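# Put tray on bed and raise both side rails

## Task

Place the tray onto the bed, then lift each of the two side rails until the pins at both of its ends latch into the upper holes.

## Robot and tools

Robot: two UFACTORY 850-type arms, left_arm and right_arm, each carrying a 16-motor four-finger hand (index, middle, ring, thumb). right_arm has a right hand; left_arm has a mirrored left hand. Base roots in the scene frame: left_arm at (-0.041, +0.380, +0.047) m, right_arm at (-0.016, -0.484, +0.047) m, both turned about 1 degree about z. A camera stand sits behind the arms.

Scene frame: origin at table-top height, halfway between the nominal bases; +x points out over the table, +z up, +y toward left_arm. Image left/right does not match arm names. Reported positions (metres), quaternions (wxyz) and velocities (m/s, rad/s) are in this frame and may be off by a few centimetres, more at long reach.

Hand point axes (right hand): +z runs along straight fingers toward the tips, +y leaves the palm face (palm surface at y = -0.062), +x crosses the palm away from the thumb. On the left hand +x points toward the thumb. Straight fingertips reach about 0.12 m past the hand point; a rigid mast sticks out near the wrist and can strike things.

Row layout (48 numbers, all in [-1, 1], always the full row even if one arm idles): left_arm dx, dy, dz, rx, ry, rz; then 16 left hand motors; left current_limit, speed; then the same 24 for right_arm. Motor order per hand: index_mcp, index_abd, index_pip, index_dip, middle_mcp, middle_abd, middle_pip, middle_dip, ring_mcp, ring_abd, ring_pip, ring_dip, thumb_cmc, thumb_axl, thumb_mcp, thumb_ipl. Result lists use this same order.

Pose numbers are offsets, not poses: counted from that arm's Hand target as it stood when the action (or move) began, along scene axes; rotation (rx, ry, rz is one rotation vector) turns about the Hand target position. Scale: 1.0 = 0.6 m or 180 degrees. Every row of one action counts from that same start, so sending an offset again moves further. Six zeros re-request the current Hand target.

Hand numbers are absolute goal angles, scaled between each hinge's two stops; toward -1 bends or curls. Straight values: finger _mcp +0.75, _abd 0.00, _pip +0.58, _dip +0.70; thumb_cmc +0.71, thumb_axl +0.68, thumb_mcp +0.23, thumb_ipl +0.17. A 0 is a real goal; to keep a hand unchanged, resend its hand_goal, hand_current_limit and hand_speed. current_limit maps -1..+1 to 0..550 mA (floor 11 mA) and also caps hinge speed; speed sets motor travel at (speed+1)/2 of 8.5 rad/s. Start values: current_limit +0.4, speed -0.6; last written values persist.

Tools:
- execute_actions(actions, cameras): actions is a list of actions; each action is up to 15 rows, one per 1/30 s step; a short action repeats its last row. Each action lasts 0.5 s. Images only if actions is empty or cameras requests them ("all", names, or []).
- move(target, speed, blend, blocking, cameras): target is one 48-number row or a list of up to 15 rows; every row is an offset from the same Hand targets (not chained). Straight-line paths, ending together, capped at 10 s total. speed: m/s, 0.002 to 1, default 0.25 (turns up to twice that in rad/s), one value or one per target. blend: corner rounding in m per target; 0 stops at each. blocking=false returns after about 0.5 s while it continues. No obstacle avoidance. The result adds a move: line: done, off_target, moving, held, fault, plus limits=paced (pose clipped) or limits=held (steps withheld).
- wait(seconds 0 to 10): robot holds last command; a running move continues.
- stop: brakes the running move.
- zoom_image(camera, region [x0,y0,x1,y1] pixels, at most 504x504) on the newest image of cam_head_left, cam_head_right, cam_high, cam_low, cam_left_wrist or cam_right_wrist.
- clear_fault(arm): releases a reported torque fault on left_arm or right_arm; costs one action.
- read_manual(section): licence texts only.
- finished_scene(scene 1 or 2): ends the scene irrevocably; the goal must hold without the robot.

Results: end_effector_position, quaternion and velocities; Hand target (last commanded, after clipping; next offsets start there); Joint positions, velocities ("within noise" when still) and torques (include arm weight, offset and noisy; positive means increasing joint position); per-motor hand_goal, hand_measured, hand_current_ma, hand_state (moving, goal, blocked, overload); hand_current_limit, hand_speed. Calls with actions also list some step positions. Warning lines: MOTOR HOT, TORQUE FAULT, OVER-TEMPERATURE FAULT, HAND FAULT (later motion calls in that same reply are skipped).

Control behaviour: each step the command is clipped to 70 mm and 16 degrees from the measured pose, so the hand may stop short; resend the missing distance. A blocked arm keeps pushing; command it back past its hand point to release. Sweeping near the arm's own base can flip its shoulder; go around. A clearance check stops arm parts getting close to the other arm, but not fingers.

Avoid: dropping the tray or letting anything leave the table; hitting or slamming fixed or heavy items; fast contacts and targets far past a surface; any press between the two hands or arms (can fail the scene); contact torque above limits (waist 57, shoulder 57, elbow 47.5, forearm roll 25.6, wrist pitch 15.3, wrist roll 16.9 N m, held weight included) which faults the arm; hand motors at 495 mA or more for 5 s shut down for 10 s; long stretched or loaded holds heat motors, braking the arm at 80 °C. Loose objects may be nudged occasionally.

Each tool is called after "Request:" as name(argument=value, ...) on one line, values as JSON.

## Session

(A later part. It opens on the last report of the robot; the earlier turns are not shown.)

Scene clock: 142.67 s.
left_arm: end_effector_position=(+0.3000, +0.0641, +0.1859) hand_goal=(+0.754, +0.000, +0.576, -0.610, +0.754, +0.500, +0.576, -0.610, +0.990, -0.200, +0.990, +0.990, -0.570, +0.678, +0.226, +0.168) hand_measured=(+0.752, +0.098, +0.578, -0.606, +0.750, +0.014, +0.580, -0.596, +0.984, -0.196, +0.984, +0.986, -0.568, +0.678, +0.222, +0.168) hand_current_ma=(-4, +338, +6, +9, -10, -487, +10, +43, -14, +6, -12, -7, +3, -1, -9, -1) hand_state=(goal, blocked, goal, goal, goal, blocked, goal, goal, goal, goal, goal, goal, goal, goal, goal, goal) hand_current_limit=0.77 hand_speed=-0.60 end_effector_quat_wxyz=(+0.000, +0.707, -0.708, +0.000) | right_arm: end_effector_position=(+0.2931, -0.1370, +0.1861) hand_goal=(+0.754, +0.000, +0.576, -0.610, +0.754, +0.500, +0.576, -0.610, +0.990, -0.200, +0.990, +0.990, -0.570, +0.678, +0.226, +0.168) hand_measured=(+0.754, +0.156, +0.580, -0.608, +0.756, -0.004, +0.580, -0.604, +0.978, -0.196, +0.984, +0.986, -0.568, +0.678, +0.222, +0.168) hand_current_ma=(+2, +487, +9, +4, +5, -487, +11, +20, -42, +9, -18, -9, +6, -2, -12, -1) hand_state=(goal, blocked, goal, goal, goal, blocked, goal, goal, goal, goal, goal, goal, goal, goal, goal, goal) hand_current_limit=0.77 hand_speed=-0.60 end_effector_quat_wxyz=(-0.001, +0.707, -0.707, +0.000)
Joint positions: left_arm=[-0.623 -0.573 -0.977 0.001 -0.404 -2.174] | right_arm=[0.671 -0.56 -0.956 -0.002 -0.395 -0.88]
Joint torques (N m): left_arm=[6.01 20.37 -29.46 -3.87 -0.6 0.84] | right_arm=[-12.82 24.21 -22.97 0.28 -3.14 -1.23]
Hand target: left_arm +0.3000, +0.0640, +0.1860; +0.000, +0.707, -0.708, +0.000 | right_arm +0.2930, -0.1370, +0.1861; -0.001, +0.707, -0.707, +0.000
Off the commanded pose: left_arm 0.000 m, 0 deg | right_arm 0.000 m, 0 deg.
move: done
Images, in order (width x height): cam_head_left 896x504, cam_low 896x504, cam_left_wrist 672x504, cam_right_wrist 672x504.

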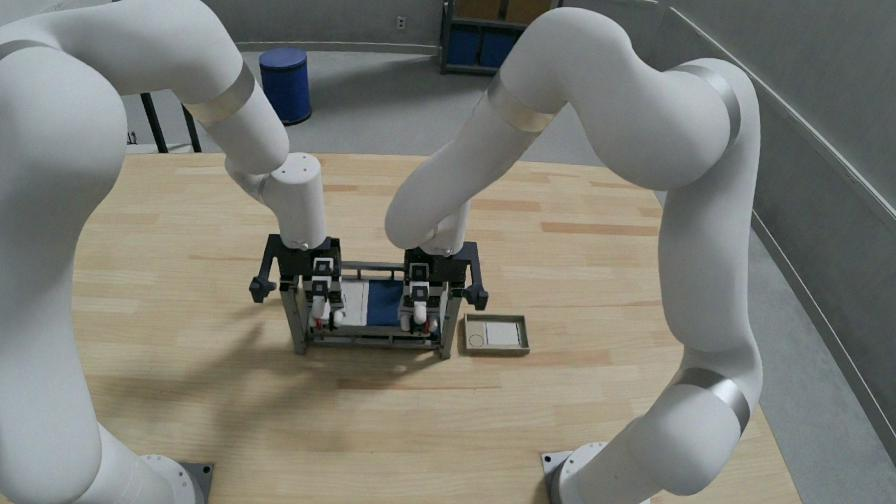

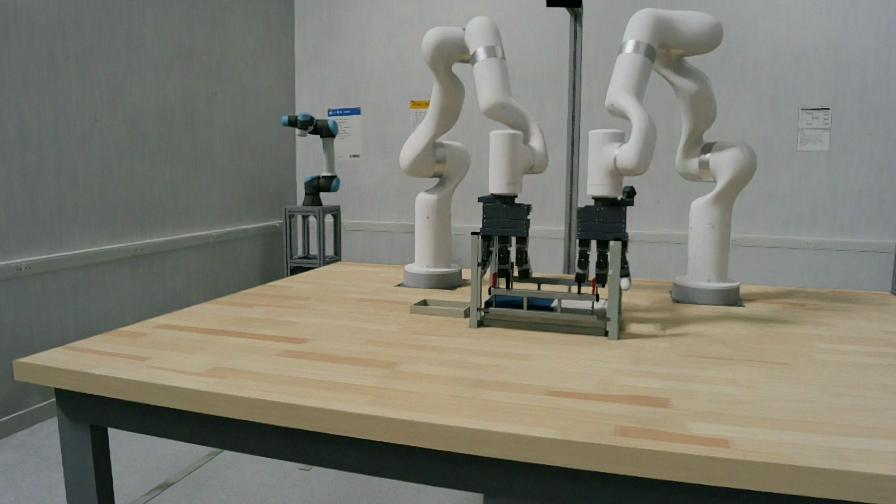

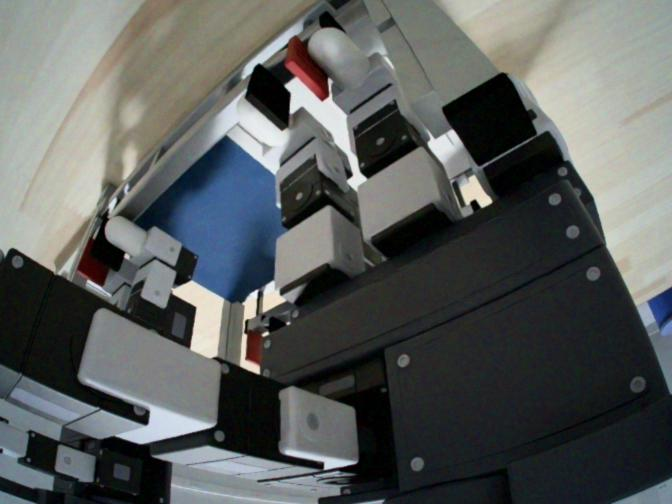

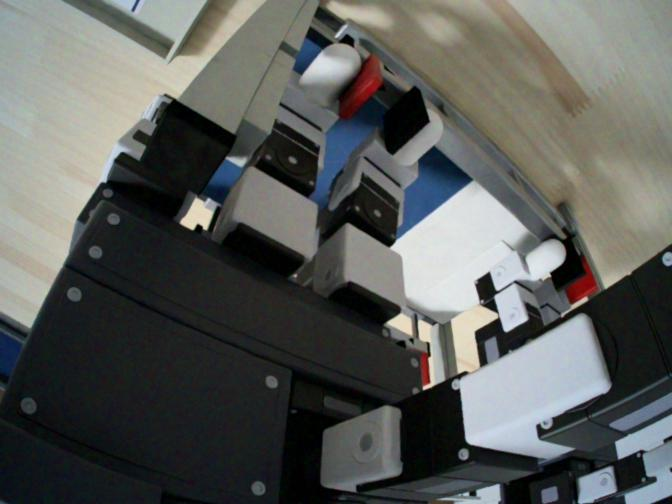

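Request:
move(target=[[0,0,0,0,0,0,0.754,0.22,0.576,-0.61,0.754,-0.22,0.576,-0.61,0.99,-0.2,0.99,0.99,-0.57,0.678,0.226,0.168,0.4,-0.6,0,0,0,0,0,0,0.754,0.22,0.576,-0.61,0.754,-0.22,0.576,-0.61,0.99,-0.2,0.99,0.99,-0.57,0.678,0.226,0.168,0.4,-0.6],[0.058,0,0.1,0,0,0,0.754,0.4,-0.519,0.479,0.754,-0.4,-0.519,0.479,-0.99,0,-0.3,0.696,-0.57,0.678,0.226,0.168,0.4,-0.6,0.058,0,0.1,0,0,0,0.754,0.4,-0.519,0.479,0.754,-0.4,-0.519,0.479,-0.99,0,-0.3,0.696,-0.57,0.678,0.226,0.168,0.4,-0.6]], speed=0.1, cameras=["cam_right_wrist","cam_left_wrist","cam_head_left","cam_low"])

Scene clock: 150.10 s.
left_arm: end_effector_position=(+0.3348, +0.0640, +0.2460) hand_goal=(+0.754, +0.400, -0.518, +0.480, +0.754, -0.400, -0.518, +0.480, -0.990, +0.000, -0.300, +0.696, -0.570, +0.678, +0.226, +0.168) hand_measured=(+0.752, +0.394, -0.510, +0.478, +0.754, -0.392, -0.512, +0.478, +0.624, -0.050, +0.126, +0.720, -0.568, +0.678, +0.222, +0.168) hand_current_ma=(-3, -12, +18, -6, -1, +16, +17, -6, +385, -152, +385, +73, +3, -1, -9, -1) hand_state=(goal, goal, goal, goal, goal, goal, goal, goal, blocked, blocked, blocked, blocked, goal, goal, goal, goal) hand_current_limit=0.40 hand_speed=-0.60 end_effector_quat_wxyz=(+0.000, +0.707, -0.708, +0.000) | right_arm: end_effector_position=(+0.3279, -0.1370, +0.2461) hand_goal=(+0.754, +0.400, -0.518, +0.480, +0.754, -0.400, -0.518, +0.480, -0.990, +0.000, -0.300, +0.696, -0.570, +0.678, +0.226, +0.168) hand_measured=(+0.754, +0.394, -0.510, +0.478, +0.754, -0.390, -0.510, +0.478, +0.634, -0.048, +0.110, +0.718, -0.568, +0.678, +0.222, +0.168) hand_current_ma=(+2, -13, +24, -8, -1, +29, +23, -7, +385, -159, +385, +76, +5, -2, -12, -1) hand_state=(goal, goal, goal, goal, goal, goal, goal, goal, blocked, blocked, blocked, blocked, goal, goal, goal, goal) hand_current_limit=0.40 hand_speed=-0.60 end_effector_quat_wxyz=(-0.001, +0.707, -0.707, +0.000)
Joint positions: left_arm=[-0.587 -0.521 -1.076 0.001 -0.554 -2.137] | right_arm=[0.63 -0.503 -1.048 -0.001 -0.545 -0.922]
Joint torques (N m): left_arm=[6.61 33.22 -29.38 -4.04 -2.19 0.58] | right_arm=[-9.82 44.71 -28.15 1.91 -2.99 -0.55]
Hand target: left_arm +0.3348, +0.0640, +0.2460; +0.000, +0.707, -0.708, +0.000 | right_arm +0.3278, -0.1370, +0.2461; -0.001, +0.707, -0.707, +0.000
Off the commanded pose: left_arm 0.000 m, 0 deg | right_arm 0.000 m, 0 deg.
move: done
Images, in order (width x height): cam_head_left 896x504, cam_low 896x504, cam_left_wrist 672x504, cam_right_wrist 672x504.

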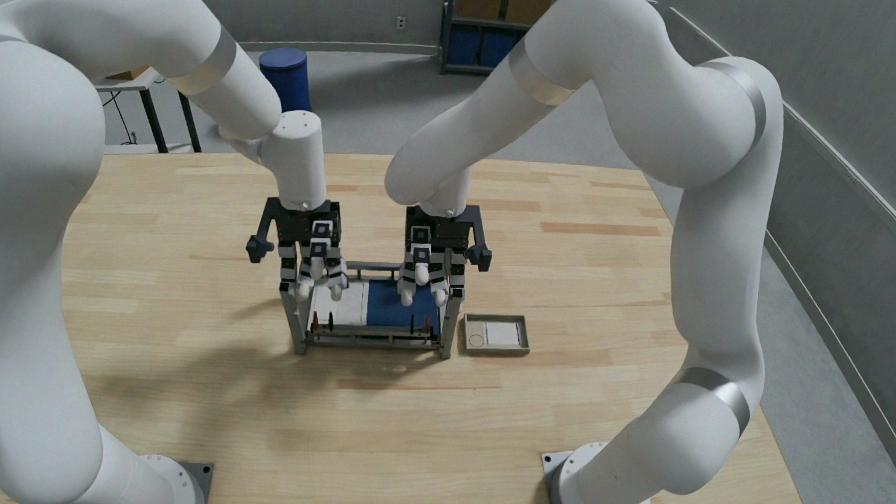

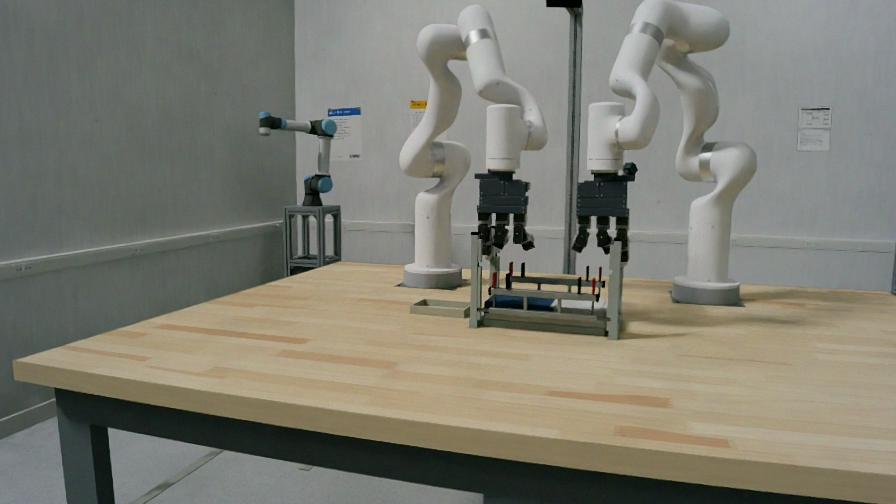

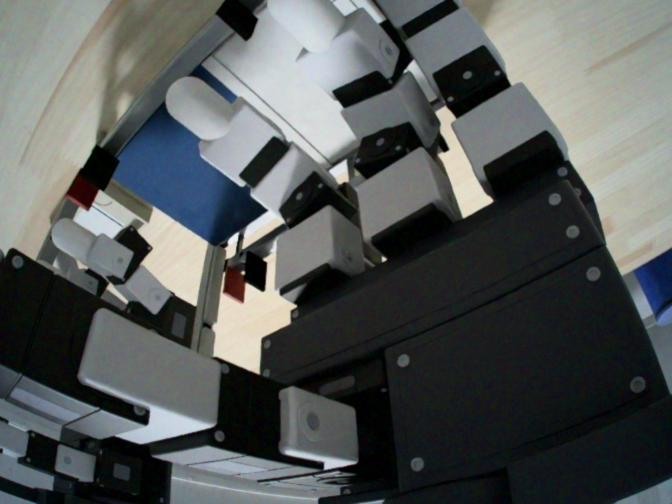

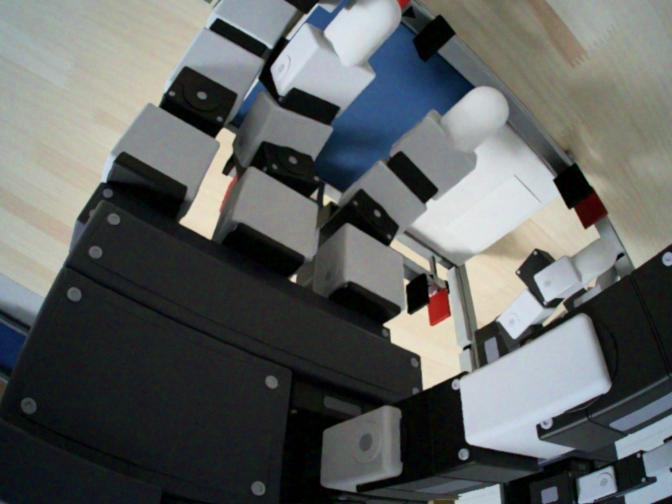

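Request:
move(target=[[0,0,0,0,0,0,0.754,0.4,-0.519,0.479,0.754,0.05,-0.519,0.479,0.754,0,0.576,0.696,-0.57,0.678,0.226,0.168,0.4,-0.6,0,0,0,0,0,0,0.754,0.4,-0.519,0.479,0.754,0.05,-0.519,0.479,0.754,0,0.576,0.696,-0.57,0.678,0.226,0.168,0.4,-0.6],[0,0,0,0,0,0,0.754,0.4,-0.519,0.479,0.754,0.05,-0.519,0.479,-0.99,0,-0.3,0.696,-0.57,0.678,0.226,0.168,0.4,-0.4,0,0,0,0,0,0,0.754,0.4,-0.519,0.479,0.754,0.05,-0.519,0.479,-0.99,0,-0.3,0.696,-0.57,0.678,0.226,0.168,0.4,-0.4],[0,0,0,0,0,0,0.754,0.4,-0.519,0.479,0.754,-0.4,-0.519,0.479,-0.99,0,-0.3,0.696,-0.57,0.678,0.226,0.168,0.4,-0.6,0,0,0,0,0,0,0.754,0.4,-0.519,0.479,0.754,-0.4,-0.519,0.479,-0.99,0,-0.3,0.696,-0.57,0.678,0.226,0.168,0.4,-0.6]], speed=0.1, cameras=["cam_right_wrist","cam_left_wrist","cam_head_left","cam_low"])

Scene clock: 158.97 s.
left_arm: end_effector_position=(+0.3348, +0.0640, +0.2460) hand_goal=(+0.754, +0.400, -0.518, +0.480, +0.754, -0.400, -0.518, +0.480, -0.990, +0.000, -0.300, +0.696, -0.570, +0.678, +0.226, +0.168) hand_measured=(+0.752, +0.394, -0.510, +0.478, +0.756, -0.356, -0.516, +0.478, +0.526, -0.004, +0.314, +0.720, -0.568, +0.678, +0.222, +0.168) hand_current_ma=(-2, -12, +18, -6, +4, +134, +4, -6, +385, -6, +385, +77, +3, -1, -9, -1) hand_state=(goal, goal, goal, goal, goal, blocked, goal, goal, blocked, goal, blocked, blocked, goal, goal, goal, goal) hand_current_limit=0.40 hand_speed=-0.60 end_effector_quat_wxyz=(+0.000, +0.707, -0.708, +0.000) | right_arm: end_effector_position=(+0.3278, -0.1370, +0.2461) hand_goal=(+0.754, +0.400, -0.518, +0.480, +0.754, -0.400, -0.518, +0.480, -0.990, +0.000, -0.300, +0.696, -0.570, +0.678, +0.226, +0.168) hand_measured=(+0.754, +0.396, -0.510, +0.478, +0.756, -0.354, -0.516, +0.478, +0.532, -0.004, +0.314, +0.718, -0.568, +0.678, +0.222, +0.168) hand_current_ma=(+2, -13, +24, -7, +5, +152, +7, -7, +385, -8, +385, +81, +5, -2, -12, -1) hand_state=(goal, goal, goal, goal, goal, blocked, goal, goal, blocked, goal, blocked, blocked, goal, goal, goal, goal) hand_current_limit=0.40 hand_speed=-0.60 end_effector_quat_wxyz=(-0.001, +0.707, -0.707, +0.000)
Joint positions: left_arm=[-0.587 -0.521 -1.076 0.001 -0.554 -2.137] | right_arm=[0.63 -0.503 -1.048 -0.001 -0.545 -0.922]
Joint torques (N m): left_arm=[-6.42 27.96 -10.47 -3.82 -0.39 -0.61] | right_arm=[10.16 31.52 -15.56 -0.52 -1.35 0.65]
Hand target: left_arm +0.3348, +0.0640, +0.2460; +0.000, +0.707, -0.708, +0.000 | right_arm +0.3278, -0.1370, +0.2461; -0.001, +0.707, -0.707, +0.000
Off the commanded pose: left_arm 0.000 m, 0 deg | right_arm 0.000 m, 0 deg.
move: done
Images, in order (width x height): cam_head_left 896x504, cam_low 896x504, cam_left_wrist 672x504, cam_right_wrist 672x504.

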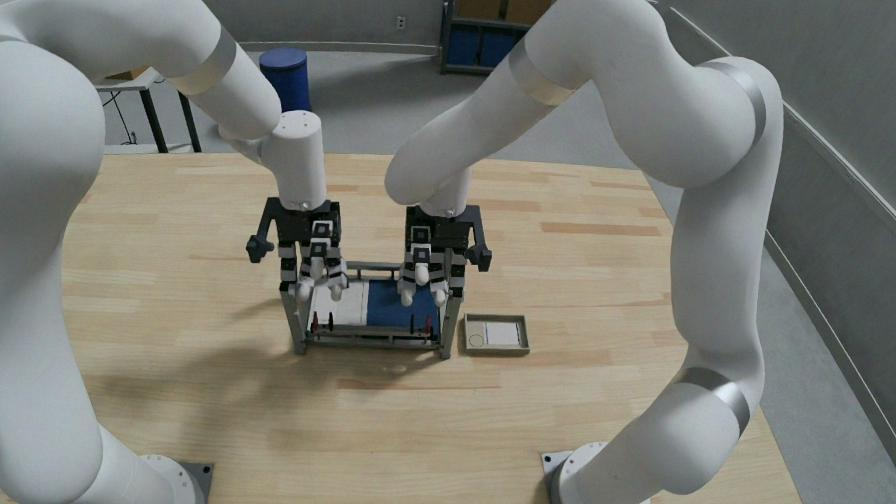

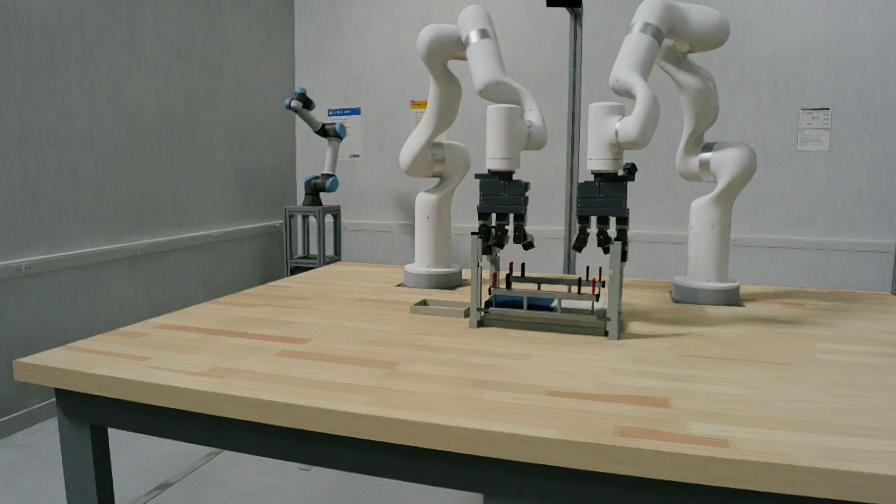

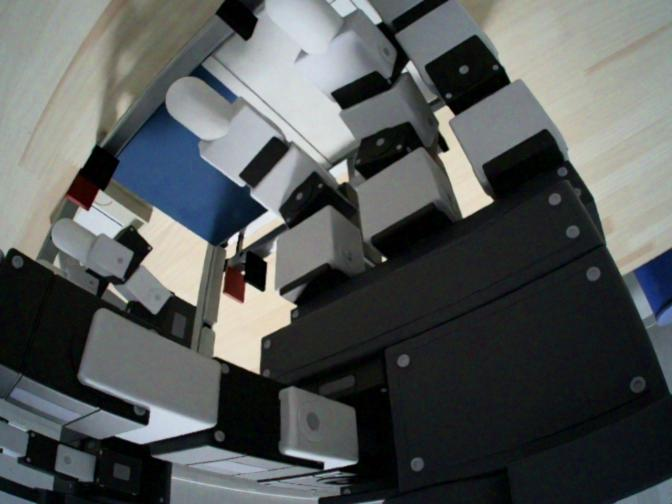

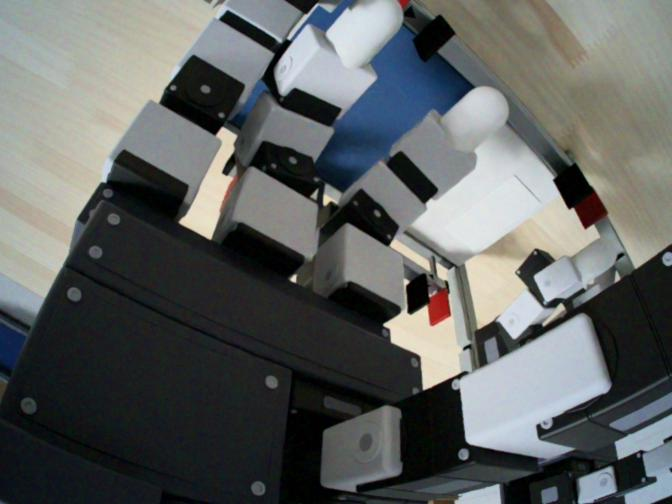

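Request:
move(target=[0,0,0,0,0,0,0.754,0.4,-0.519,0.479,0.754,0.1,-0.519,0.479,0.754,-0.1,0.576,0.696,-0.57,0.678,0.226,0.168,0.4,-0.4,0,0,0,0,0,0,0.754,0.4,-0.519,0.479,0.754,0.1,-0.519,0.479,0.754,-0.1,0.576,0.696,-0.57,0.678,0.226,0.168,0.4,-0.4])

Request:
move(target=[0,0,0,0,0,0,0.754,0.4,-0.519,0.479,0.754,0.1,-0.519,0.479,-0.99,-0.1,-0.3,0.696,-0.57,0.678,0.226,0.168,0.4,-0.3,0,0,0,0,0,0,0.754,0.4,-0.519,0.479,0.754,0.1,-0.519,0.479,-0.99,-0.1,-0.3,0.696,-0.57,0.678,0.226,0.168,0.4,-0.3], cameras=["cam_right_wrist","cam_low"])

Scene clock: 160.03 s.
left_arm: end_effector_position=(+0.3348, +0.0640, +0.2460) hand_goal=(+0.754, +0.400, -0.518, +0.480, +0.754, +0.100, -0.518, +0.480, +0.754, -0.100, +0.576, +0.696, -0.570, +0.678, +0.226, +0.168) hand_measured=(+0.752, +0.394, -0.510, +0.478, +0.756, +0.096, -0.516, +0.478, +0.750, -0.096, +0.574, +0.698, -0.568, +0.678, +0.222, +0.168) hand_current_ma=(-2, -12, +18, -6, +4, -7, +4, -6, -8, +8, -6, +6, +3, -1, -9, -1) hand_state=(goal, goal, goal, goal, goal, goal, goal, goal, goal, goal, goal, goal, goal, goal, goal, goal) hand_current_limit=0.40 hand_speed=-0.40 end_effector_quat_wxyz=(+0.000, +0.707, -0.708, +0.000) | right_arm: end_effector_position=(+0.3278, -0.1370, +0.2461) hand_goal=(+0.754, +0.400, -0.518, +0.480, +0.754, +0.100, -0.518, +0.480, +0.754, -0.100, +0.576, +0.696, -0.570, +0.678, +0.226, +0.168) hand_measured=(+0.754, +0.396, -0.510, +0.478, +0.756, +0.096, -0.516, +0.478, +0.750, -0.096, +0.574, +0.698, -0.568, +0.678, +0.222, +0.168) hand_current_ma=(+2, -13, +24, -7, +6, -10, +7, -7, -11, +10, -8, +8, +5, -2, -12, -1) hand_state=(goal, goal, goal, goal, goal, goal, goal, goal, goal, goal, goal, goal, goal, goal, goal, goal) hand_current_limit=0.40 hand_speed=-0.40 end_effector_quat_wxyz=(-0.001, +0.707, -0.707, +0.000)
Joint positions: left_arm=[-0.587 -0.521 -1.076 0.001 -0.554 -2.137] | right_arm=[0.63 -0.503 -1.048 -0.001 -0.545 -0.922]
Joint torques (N m): left_arm=[-6.42 27.2 -11.71 -3.65 -0.02 -0.54] | right_arm=[9.88 29.87 -18.02 -0.81 -1.01 0.27]
Hand target: left_arm +0.3348, +0.0640, +0.2460; +0.000, +0.707, -0.708, +0.000 | right_arm +0.3278, -0.1370, +0.2461; -0.001, +0.707, -0.707, +0.000
Off the commanded pose: left_arm 0.000 m, 0 deg | right_arm 0.000 m, 0 deg.
move: done

Scene clock: 160.87 s.
left_arm: end_effector_position=(+0.3348, +0.0640, +0.2459) hand_goal=(+0.754, +0.400, -0.518, +0.480, +0.754, +0.100, -0.518, +0.480, -0.990, -0.100, -0.300, +0.696, -0.570, +0.678, +0.226, +0.168) hand_measured=(+0.754, +0.394, -0.510, +0.478, +0.756, +0.096, -0.516, +0.478, +0.524, -0.100, +0.304, +0.720, -0.568, +0.678, +0.222, +0.168) hand_current_ma=(-2, -11, +18, -6, +4, -7, +4, -6, +385, +1, +385, +72, +3, -1, -9, -1) hand_state=(goal, goal, goal, goal, goal, goal, goal, goal, blocked, goal, blocked, blocked, goal, goal, goal, goal) hand_current_limit=0.40 hand_speed=-0.30 end_effector_quat_wxyz=(+0.000, +0.707, -0.708, +0.000) | right_arm: end_effector_position=(+0.3278, -0.1370, +0.2461) hand_goal=(+0.754, +0.400, -0.518, +0.480, +0.754, +0.100, -0.518, +0.480, -0.990, -0.100, -0.300, +0.696, -0.570, +0.678, +0.226, +0.168) hand_measured=(+0.754, +0.396, -0.510, +0.478, +0.756, +0.096, -0.516, +0.478, +0.514, -0.164, +0.076, +0.712, -0.568, +0.678, +0.222, +0.168) hand_current_ma=(+2, -12, +24, -7, +6, -10, +7, -7, +385, -223, +384, +56, +5, -2, -12, -1) hand_state=(goal, goal, goal, goal, goal, goal, goal, goal, blocked, blocked, blocked, goal, goal, goal, goal, goal) hand_current_limit=0.40 hand_speed=-0.30 end_effector_quat_wxyz=(-0.001, +0.707, -0.707, +0.000)
Joint positions: left_arm=[-0.587 -0.521 -1.076 0.001 -0.554 -2.137] | right_arm=[0.63 -0.503 -1.048 -0.001 -0.545 -0.922]
Joint torques (N m): left_arm=[-6.29 26.63 -14.04 -3.19 -0.33 -0.59] | right_arm=[10.04 27.6 -19.79 0.1 -0.7 0.08]
Hand target: left_arm +0.3348, +0.0640, +0.2460; +0.000, +0.707, -0.708, +0.000 | right_arm +0.3278, -0.1370, +0.2461; -0.001, +0.707, -0.707, +0.000
Off the commanded pose: left_arm 0.000 m, 0 deg | right_arm 0.000 m, 0 deg.
move: done
Images, in order (width x height): cam_low 896x504, cam_right_wrist 672x504.

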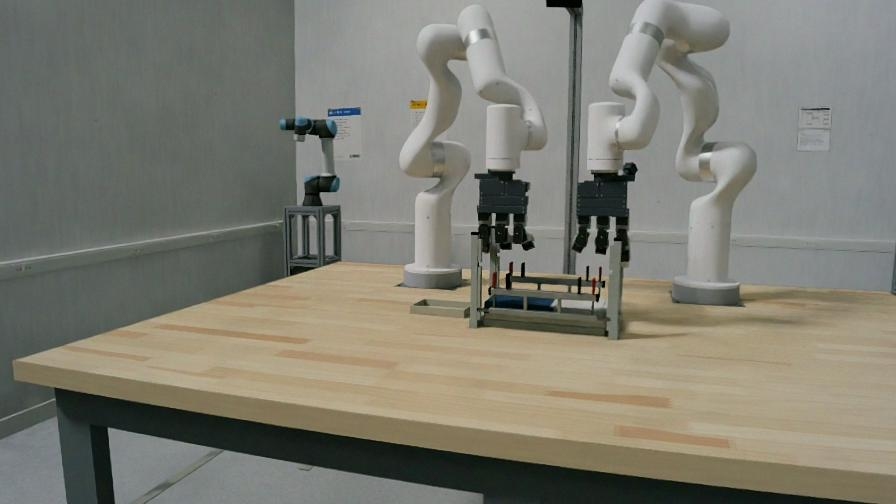

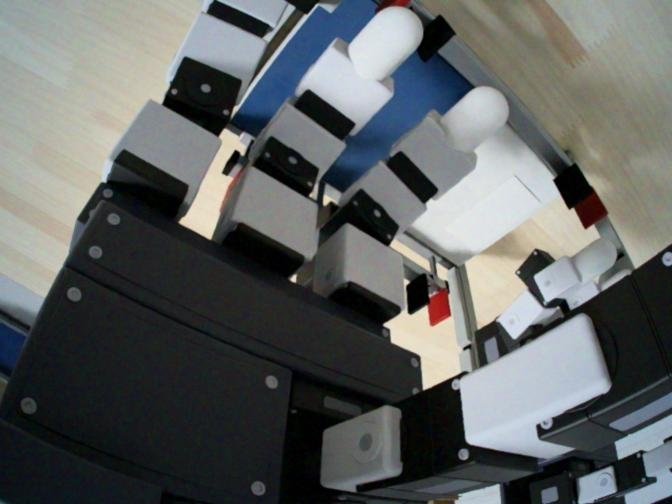

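Request:
move(target=[0,0,0,0,0,0,0.754,0.4,-0.519,0.479,0.754,0.1,-0.519,0.479,0.754,-0.1,0.576,0.696,-0.57,0.678,0.226,0.168,0.4,-0.4,0,0,0,0,0,0,0.754,0.4,-0.519,0.479,0.754,0.1,-0.519,0.479,0.754,-0.1,0.576,0.696,-0.57,0.678,0.226,0.168,0.4,-0.4])

Request:
move(target=[0,0,0.06,0,0,0,0.754,0.4,-0.519,0.479,0.754,0.1,-0.519,0.479,0.754,0,-0.95,-0.9,-0.57,0.678,0.226,0.168,0.4,-0.4,0,0,0.06,0,0,0,0.754,0.4,-0.519,0.479,0.754,0.1,-0.519,0.479,0.754,0,-0.95,-0.9,-0.57,0.678,0.226,0.168,0.4,-0.4])

Request:
move(target=[0,0,0,0,0,0,0.754,0.4,-0.519,0.479,0.754,0.1,-0.519,0.479,-0.45,0,-0.95,-0.9,-0.57,0.678,0.226,0.168,0.4,-0.4,0,0,0,0,0,0,0.754,0.4,-0.519,0.479,0.754,0.1,-0.519,0.479,-0.45,0,-0.95,-0.9,-0.57,0.678,0.226,0.168,0.4,-0.4])

Request:
move(target=[0,0,0,0,0,0,0.754,0.4,-0.519,0.479,0.754,0.1,-0.519,0.479,-0.98,0,-0.3,0.696,-0.57,0.678,0.226,0.168,0.4,-0.4,0,0,0,0,0,0,0.754,0.4,-0.519,0.479,0.754,0.1,-0.519,0.479,-0.98,0,-0.3,0.696,-0.57,0.678,0.226,0.168,0.4,-0.4])

Request:
move(target=[0,0,0,0,0,0,0.754,0.4,-0.519,0.479,0.754,-0.4,-0.519,0.479,-0.98,0,-0.3,0.696,-0.57,0.678,0.226,0.168,0.4,-0.4,0,0,0,0,0,0,0.754,0.4,-0.519,0.479,0.754,-0.4,-0.519,0.479,-0.98,0,-0.3,0.696,-0.57,0.678,0.226,0.168,0.4,-0.4], cameras=["cam_right_wrist","cam_left_wrist","cam_low","cam_head_left"])

Scene clock: 163.40 s.
left_arm: end_effector_position=(+0.3348, +0.0640, +0.2459) hand_goal=(+0.754, +0.400, -0.518, +0.480, +0.754, +0.100, -0.518, +0.480, +0.754, -0.100, +0.576, +0.696, -0.570, +0.678, +0.226, +0.168) hand_measured=(+0.754, +0.394, -0.510, +0.478, +0.756, +0.096, -0.516, +0.478, +0.750, -0.100, +0.572, +0.698, -0.568, +0.678, +0.222, +0.168) hand_current_ma=(-2, -11, +18, -6, +4, -7, +4, -6, -8, +1, -7, +6, +3, -1, -9, -1) hand_state=(goal, goal, goal, goal, goal, goal, goal, goal, goal, goal, goal, goal, goal, goal, goal, goal) hand_current_limit=0.40 hand_speed=-0.40 end_effector_quat_wxyz=(+0.000, +0.707, -0.708, +0.000) | right_arm: end_effector_position=(+0.3278, -0.1370, +0.2461) hand_goal=(+0.754, +0.400, -0.518, +0.480, +0.754, +0.100, -0.518, +0.480, +0.754, -0.100, +0.576, +0.696, -0.570, +0.678, +0.226, +0.168) hand_measured=(+0.754, +0.396, -0.510, +0.478, +0.756, +0.096, -0.516, +0.478, +0.750, -0.102, +0.572, +0.698, -0.568, +0.678, +0.222, +0.168) hand_current_ma=(+2, -12, +24, -7, +6, -10, +7, -7, -10, -6, -9, +8, +5, -2, -12, -1) hand_state=(goal, goal, goal, goal, goal, goal, goal, goal, goal, goal, goal, goal, goal, goal, goal, goal) hand_current_limit=0.40 hand_speed=-0.40 end_effector_quat_wxyz=(-0.001, +0.707, -0.707, +0.000)
Joint positions: left_arm=[-0.587 -0.521 -1.076 0.001 -0.554 -2.137] | right_arm=[0.63 -0.503 -1.048 -0.001 -0.545 -0.922]
Joint torques (N m): left_arm=[-6.54 23.18 -21.31 -3.41 -1.07 -0.57] | right_arm=[9.01 25.81 -25.52 1.74 0.22 -0.6]
Hand target: left_arm +0.3348, +0.0640, +0.2460; +0.000, +0.707, -0.708, +0.000 | right_arm +0.3278, -0.1370, +0.2461; -0.001, +0.707, -0.707, +0.000
Off the commanded pose: left_arm 0.000 m, 0 deg | right_arm 0.000 m, 0 deg.
move: done

Scene clock: 164.57 s.
left_arm: end_effector_position=(+0.3348, +0.0640, +0.2820) hand_goal=(+0.754, +0.400, -0.518, +0.480, +0.754, +0.100, -0.518, +0.480, +0.754, +0.000, -0.950, -0.900, -0.570, +0.678, +0.226, +0.168) hand_measured=(+0.754, +0.394, -0.510, +0.478, +0.756, +0.096, -0.516, +0.478, +0.758, -0.002, -0.816, -0.882, -0.568, +0.678, +0.222, +0.168) hand_current_ma=(-2, -11, +18, -6, +4, -7, +4, -5, +9, -4, +385, +55, +3, -1, -9, -1) hand_state=(goal, goal, goal, goal, goal, goal, goal, goal, goal, goal, blocked, goal, goal, goal, goal, goal) hand_current_limit=0.40 hand_speed=-0.40 end_effector_quat_wxyz=(+0.000, +0.707, -0.708, +0.000) | right_arm: end_effector_position=(+0.3278, -0.1370, +0.2821) hand_goal=(+0.754, +0.400, -0.518, +0.480, +0.754, +0.100, -0.518, +0.480, +0.754, +0.000, -0.950, -0.900, -0.570, +0.678, +0.226, +0.168) hand_measured=(+0.754, +0.396, -0.510, +0.478, +0.756, +0.096, -0.516, +0.478, +0.758, -0.004, -0.814, -0.884, -0.568, +0.678, +0.222, +0.168) hand_current_ma=(+2, -12, +24, -7, +6, -10, +7, -7, +14, -8, +385, +58, +5, -2, -12, -1) hand_state=(goal, goal, goal, goal, goal, goal, goal, goal, goal, goal, blocked, goal, goal, goal, goal, goal) hand_current_limit=0.40 hand_speed=-0.40 end_effector_quat_wxyz=(+0.000, +0.707, -0.707, +0.000)
Joint positions: left_arm=[-0.587 -0.465 -1.091 0.001 -0.625 -2.137] | right_arm=[0.63 -0.446 -1.064 -0.001 -0.617 -0.922]
Joint torques (N m): left_arm=[-5 32.96 -33.09 -2.81 -1.63 0.77] | right_arm=[9.57 44.45 -38.17 1.58 -2.58 -0.95]
Hand target: left_arm +0.3348, +0.0640, +0.2820; +0.000, +0.707, -0.708, +0.000 | right_arm +0.3278, -0.1370, +0.2821; -0.001, +0.707, -0.707, +0.000
Off the commanded pose: left_arm 0.000 m, 0 deg | right_arm 0.000 m, 0 deg.
move: done

Scene clock: 165.47 s.
left_arm: end_effector_position=(+0.3348, +0.0640, +0.2820) hand_goal=(+0.754, +0.400, -0.518, +0.480, +0.754, +0.100, -0.518, +0.480, -0.450, +0.000, -0.950, -0.900, -0.570, +0.678, +0.226, +0.168) hand_measured=(+0.754, +0.394, -0.510, +0.478, +0.756, +0.096, -0.516, +0.478, -0.424, -0.002, -0.816, -0.882, -0.568, +0.678, +0.222, +0.168) hand_current_ma=(-2, -11, +18, -6, +4, -7, +4, -5, +85, -4, +385, +56, +3, -1, -9, -1) hand_state=(goal, goal, goal, goal, goal, goal, goal, goal, blocked, goal, blocked, goal, goal, goal, goal, goal) hand_current_limit=0.40 hand_speed=-0.40 end_effector_quat_wxyz=(+0.000, +0.707, -0.708, +0.000) | right_arm: end_effector_position=(+0.3278, -0.1370, +0.2821) hand_goal=(+0.754, +0.400, -0.518, +0.480, +0.754, +0.100, -0.518, +0.480, -0.450, +0.000, -0.950, -0.900, -0.570, +0.678, +0.226, +0.168) hand_measured=(+0.754, +0.396, -0.510, +0.478, +0.756, +0.096, -0.516, +0.478, -0.424, -0.004, -0.814, -0.884, -0.568, +0.678, +0.222, +0.168) hand_current_ma=(+2, -12, +24, -7, +6, -10, +7, -7, +100, -8, +385, +59, +5, -2, -12, -1) hand_state=(goal, goal, goal, goal, goal, goal, goal, goal, blocked, goal, blocked, goal, goal, goal, goal, goal) hand_current_limit=0.40 hand_speed=-0.40 end_effector_quat_wxyz=(+0.000, +0.707, -0.707, +0.000)
Joint positions: left_arm=[-0.587 -0.465 -1.091 0.001 -0.625 -2.137] | right_arm=[0.63 -0.446 -1.064 -0.001 -0.617 -0.922]
Joint torques (N m): left_arm=[-4 32.24 -32.36 -1.43 0.23 0.94] | right_arm=[9.69 43.7 -36.62 -0.59 -0.79 -1.05]
Hand target: left_arm +0.3348, +0.0640, +0.2820; +0.000, +0.707, -0.708, +0.000 | right_arm +0.3278, -0.1370, +0.2821; -0.001, +0.707, -0.707, +0.000
Off the commanded pose: left_arm 0.000 m, 0 deg | right_arm 0.000 m, 0 deg.
move: done

Scene clock: 165.97 s.
left_arm: end_effector_position=(+0.3348, +0.0640, +0.2820) hand_goal=(+0.754, +0.400, -0.518, +0.480, +0.754, +0.100, -0.518, +0.480, -0.980, +0.000, -0.300, +0.696, -0.570, +0.678, +0.226, +0.168) hand_measured=(+0.754, +0.394, -0.510, +0.478, +0.756, +0.096, -0.516, +0.478, -0.432, -0.002, -0.802, -0.872, -0.568, +0.678, +0.222, +0.168) hand_current_ma=(-2, -11, +18, -6, +4, -7, +4, -5, +385, -4, -385, -385, +3, -1, -9, -1) hand_state=(goal, goal, goal, goal, goal, goal, goal, goal, blocked, goal, blocked, blocked, goal, goal, goal, goal) hand_current_limit=0.40 hand_speed=-0.40 end_effector_quat_wxyz=(+0.000, +0.707, -0.708, +0.000) | right_arm: end_effector_position=(+0.3278, -0.1370, +0.2821) hand_goal=(+0.754, +0.400, -0.518, +0.480, +0.754, +0.100, -0.518, +0.480, -0.980, +0.000, -0.300, +0.696, -0.570, +0.678, +0.226, +0.168) hand_measured=(+0.754, +0.396, -0.510, +0.478, +0.756, +0.096, -0.516, +0.478, -0.430, -0.004, -0.802, -0.872, -0.568, +0.678, +0.222, +0.168) hand_current_ma=(+2, -12, +24, -7, +6, -10, +7, -7, +385, -8, -385, -385, +5, -2, -12, -1) hand_state=(goal, goal, goal, goal, goal, goal, goal, goal, blocked, goal, blocked, blocked, goal, goal, goal, goal) hand_current_limit=0.40 hand_speed=-0.40 end_effector_quat_wxyz=(+0.000, +0.707, -0.707, +0.000)
Joint positions: left_arm=[-0.587 -0.465 -1.091 0.001 -0.625 -2.137] | right_arm=[0.63 -0.446 -1.064 -0.001 -0.617 -0.922]
Joint torques (N m): left_arm=[-3.11 33.06 -32.44 -0.67 1.17 1.05] | right_arm=[10.24 43.39 -36.4 -0.64 0.19 -0.99]
Hand target: left_arm +0.3348, +0.0640, +0.2820; +0.000, +0.707, -0.708, +0.000 | right_arm +0.3278, -0.1370, +0.2821; -0.001, +0.707, -0.707, +0.000
Off the commanded pose: left_arm 0.000 m, 0 deg | right_arm 0.000 m, 0 deg.
move: done

Scene clock: 166.50 s.
left_arm: end_effector_position=(+0.3348, +0.0640, +0.2820) hand_goal=(+0.754, +0.400, -0.518, +0.480, +0.754, -0.400, -0.518, +0.480, -0.980, +0.000, -0.300, +0.696, -0.570, +0.678, +0.226, +0.168) hand_measured=(+0.754, +0.394, -0.510, +0.478, +0.756, -0.394, -0.516, +0.478, -0.432, -0.002, -0.802, -0.872, -0.568, +0.678, +0.222, +0.168) hand_current_ma=(-2, -11, +18, -6, +4, +11, +4, -5, +385, -4, -385, -385, +3, -1, -9, -1) hand_state=(goal, goal, goal, goal, goal, goal, goal, goal, blocked, goal, blocked, blocked, goal, goal, goal, goal) hand_current_limit=0.40 hand_speed=-0.40 end_effector_quat_wxyz=(+0.000, +0.707, -0.708, +0.000) | right_arm: end_effector_position=(+0.3278, -0.1370, +0.2821) hand_goal=(+0.754, +0.400, -0.518, +0.480, +0.754, -0.400, -0.518, +0.480, -0.980, +0.000, -0.300, +0.696, -0.570, +0.678, +0.226, +0.168) hand_measured=(+0.754, +0.396, -0.510, +0.478, +0.756, -0.394, -0.516, +0.478, -0.430, -0.004, -0.802, -0.872, -0.568, +0.678, +0.222, +0.168) hand_current_ma=(+2, -12, +24, -7, +6, +15, +7, -7, +385, -8, -385, -385, +5, -2, -12, -1) hand_state=(goal, goal, goal, goal, goal, goal, goal, goal, blocked, goal, blocked, blocked, goal, goal, goal, goal) hand_current_limit=0.40 hand_speed=-0.40 end_effector_quat_wxyz=(+0.000, +0.707, -0.707, +0.000)
Joint positions: left_arm=[-0.587 -0.465 -1.091 0.001 -0.625 -2.137] | right_arm=[0.63 -0.446 -1.064 -0.001 -0.617 -0.922]
Joint torques (N m): left_arm=[-2.93 33.2 -31.82 0.11 1.59 0.97] | right_arm=[9.15 43.69 -35.15 -1.25 1.41 -1.03]
Hand target: left_arm +0.3348, +0.0640, +0.2820; +0.000, +0.707, -0.708, +0.000 | right_arm +0.3278, -0.1370, +0.2821; -0.001, +0.707, -0.707, +0.000
Off the commanded pose: left_arm 0.000 m, 0 deg | right_arm 0.000 m, 0 deg.
move: done
Images, in order (width x height): cam_head_left 896x504, cam_low 896x504, cam_left_wrist 672x504, cam_right_wrist 672x504.

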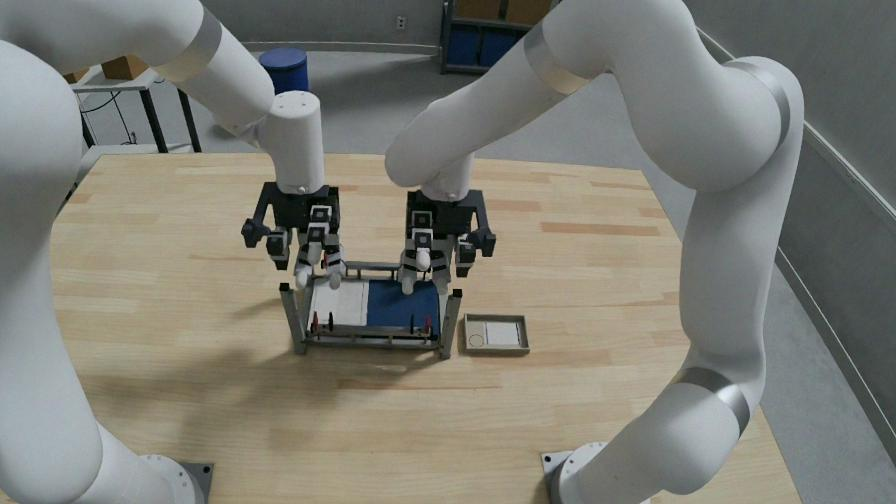

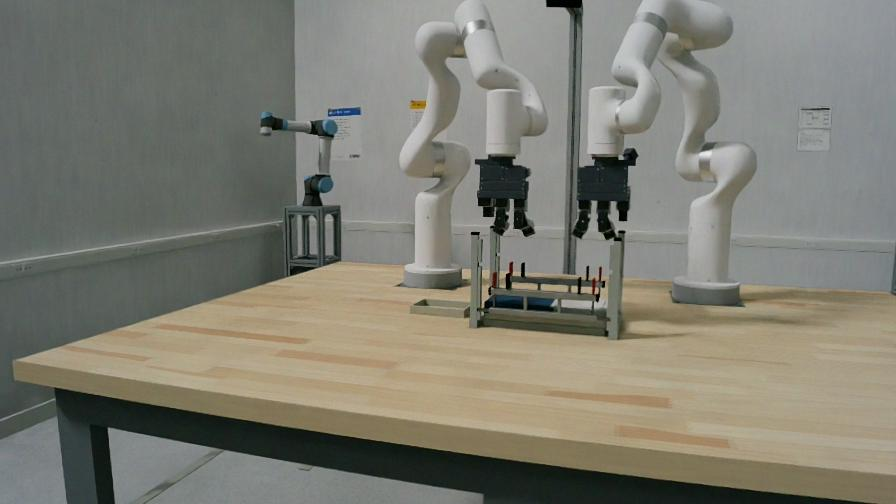

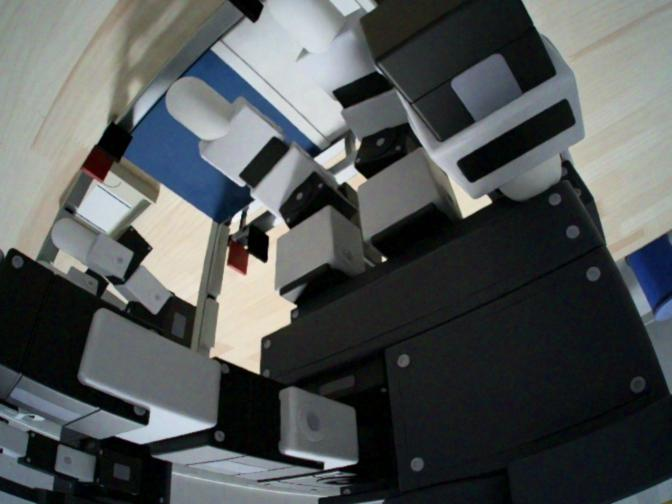

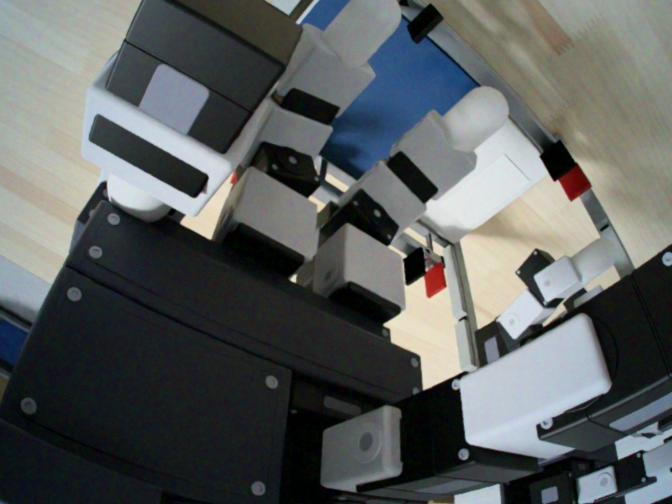

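Request:
move(target=[0,0,0,0,0,0,0.754,0.4,-0.519,0.479,0.754,-0.4,-0.519,0.479,-0.1,0,-0.3,0.696,-0.57,0.678,0.226,0.168,0.4,-0.4,0,0,0,0,0,0,0.754,0.4,-0.519,0.479,0.754,-0.4,-0.519,0.479,-0.1,0,-0.3,0.696,-0.57,0.678,0.226,0.168,0.4,-0.4])

Request:
move(target=[0,0,0,0,0,0,0.754,0.4,-0.519,0.479,0.754,-0.4,-0.519,0.479,-0.95,0,-0.3,0.696,-0.57,0.678,0.226,0.168,0.4,-0.4,0,0,0,0,0,0,0.754,0.4,-0.519,0.479,0.754,-0.4,-0.519,0.479,-0.95,0,-0.3,0.696,-0.57,0.678,0.226,0.168,0.4,-0.4], cameras=["cam_right_wrist","cam_left_wrist","cam_low","cam_head_left"])

Scene clock: 168.60 s.
left_arm: end_effector_position=(+0.3348, +0.0640, +0.2820) hand_goal=(+0.754, +0.400, -0.518, +0.480, +0.754, -0.400, -0.518, +0.480, -0.100, +0.000, -0.300, +0.696, -0.570, +0.678, +0.226, +0.168) hand_measured=(+0.754, +0.394, -0.510, +0.478, +0.756, -0.394, -0.516, +0.478, -0.094, -0.002, -0.300, +0.694, -0.568, +0.678, +0.222, +0.168) hand_current_ma=(-2, -11, +18, -6, +4, +11, +4, -5, +15, -4, -1, -5, +3, -1, -9, -1) hand_state=(goal, goal, goal, goal, goal, goal, goal, goal, goal, goal, goal, goal, goal, goal, goal, goal) hand_current_limit=0.40 hand_speed=-0.40 end_effector_quat_wxyz=(+0.000, +0.707, -0.708, +0.000) | right_arm: end_effector_position=(+0.3278, -0.1370, +0.2821) hand_goal=(+0.754, +0.400, -0.518, +0.480, +0.754, -0.400, -0.518, +0.480, -0.100, +0.000, -0.300, +0.696, -0.570, +0.678, +0.226, +0.168) hand_measured=(+0.754, +0.396, -0.510, +0.478, +0.756, -0.394, -0.516, +0.478, -0.094, -0.004, -0.300, +0.694, -0.568, +0.678, +0.222, +0.168) hand_current_ma=(+2, -12, +24, -7, +6, +15, +7, -7, +22, -8, -1, -6, +5, -2, -12, -1) hand_state=(goal, goal, goal, goal, goal, goal, goal, goal, goal, goal, goal, goal, goal, goal, goal, goal) hand_current_limit=0.40 hand_speed=-0.40 end_effector_quat_wxyz=(-0.001, +0.707, -0.707, +0.000)
Joint positions: left_arm=[-0.587 -0.465 -1.091 0.001 -0.625 -2.137] | right_arm=[0.63 -0.446 -1.064 -0.001 -0.617 -0.922]
Joint torques (N m): left_arm=[0.16 32.4 -30.79 3.45 1.72 1.02] | right_arm=[9.31 42.76 -34.94 -0.47 3.1 -0.88]
Hand target: left_arm +0.3348, +0.0640, +0.2820; +0.000, +0.707, -0.708, +0.000 | right_arm +0.3278, -0.1370, +0.2821; -0.001, +0.707, -0.707, +0.000
Off the commanded pose: left_arm 0.000 m, 0 deg | right_arm 0.000 m, 0 deg.
move: done

Scene clock: 169.63 s.
left_arm: end_effector_position=(+0.3348, +0.0640, +0.2820) hand_goal=(+0.754, +0.400, -0.518, +0.480, +0.754, -0.400, -0.518, +0.480, -0.950, +0.000, -0.300, +0.696, -0.570, +0.678, +0.226, +0.168) hand_measured=(+0.754, +0.394, -0.510, +0.478, +0.756, -0.394, -0.516, +0.478, -0.868, +0.026, -0.282, +0.704, -0.568, +0.678, +0.222, +0.168) hand_current_ma=(-2, -11, +18, -6, +4, +11, +4, -5, +346, +72, +51, +20, +3, -1, -9, -1) hand_state=(goal, goal, goal, goal, goal, goal, goal, goal, blocked, blocked, goal, goal, goal, goal, goal, goal) hand_current_limit=0.40 hand_speed=-0.40 end_effector_quat_wxyz=(+0.000, +0.707, -0.708, +0.000) | right_arm: end_effector_position=(+0.3278, -0.1370, +0.2821) hand_goal=(+0.754, +0.400, -0.518, +0.480, +0.754, -0.400, -0.518, +0.480, -0.950, +0.000, -0.300, +0.696, -0.570, +0.678, +0.226, +0.168) hand_measured=(+0.754, +0.396, -0.510, +0.478, +0.756, -0.394, -0.516, +0.478, -0.748, +0.016, -0.288, +0.700, -0.568, +0.678, +0.222, +0.168) hand_current_ma=(+2, -12, +24, -7, +6, +15, +7, -7, +385, +48, +38, +14, +5, -2, -12, -1) hand_state=(goal, goal, goal, goal, goal, goal, goal, goal, blocked, goal, goal, goal, goal, goal, goal, goal) hand_current_limit=0.40 hand_speed=-0.40 end_effector_quat_wxyz=(-0.001, +0.707, -0.707, +0.000)
Joint positions: left_arm=[-0.587 -0.465 -1.091 0.001 -0.625 -2.137] | right_arm=[0.63 -0.446 -1.064 -0.001 -0.617 -0.922]
Joint torques (N m): left_arm=[1.27 32.08 -29.8 3.58 1.74 0.93] | right_arm=[10.03 42.34 -34.37 -1.13 2.76 -0.92]
Hand target: left_arm +0.3348, +0.0640, +0.2820; +0.000, +0.707, -0.708, +0.000 | right_arm +0.3278, -0.1370, +0.2821; -0.001, +0.707, -0.707, +0.000
Off the commanded pose: left_arm 0.000 m, 0 deg | right_arm 0.000 m, 0 deg.
move: done
Images, in order (width x height): cam_head_left 896x504, cam_low 896x504, cam_left_wrist 672x504, cam_right_wrist 672x504.

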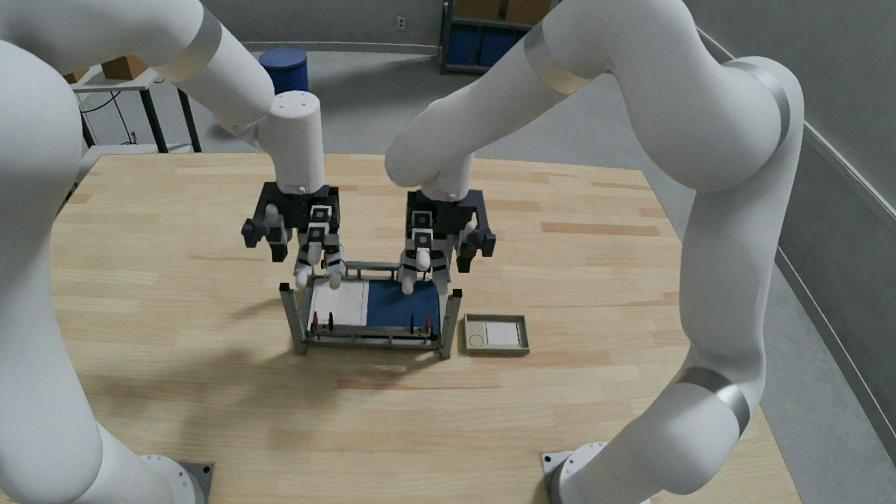

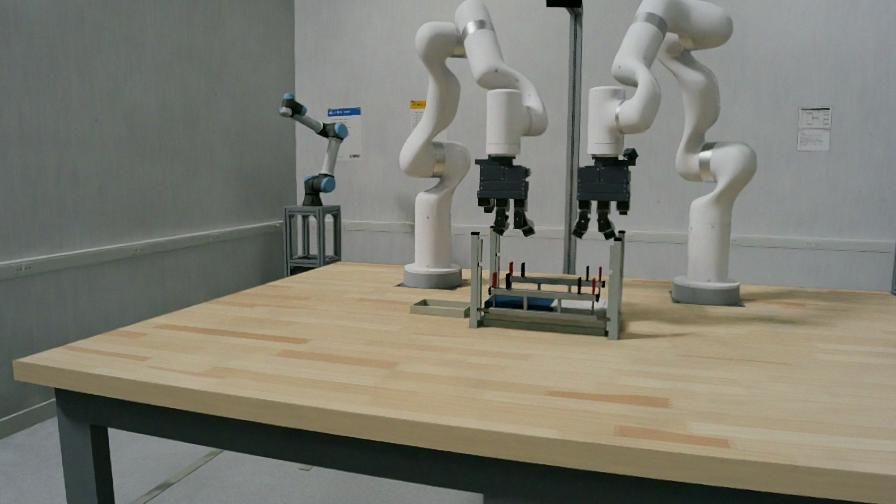

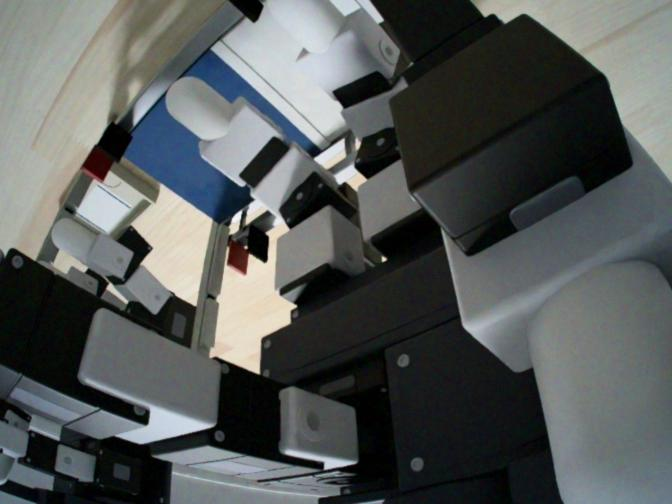

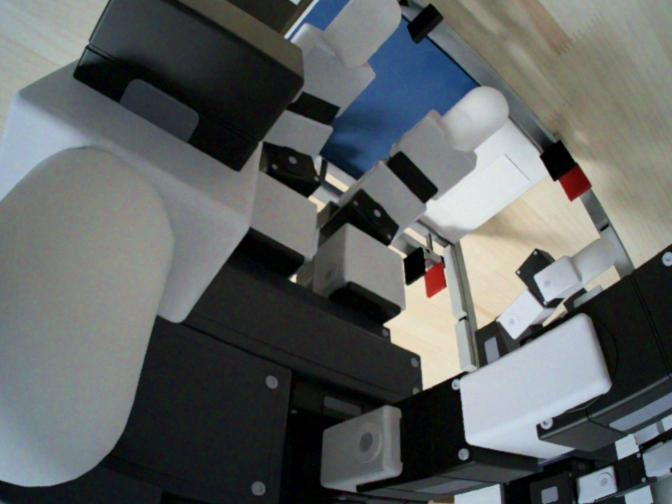

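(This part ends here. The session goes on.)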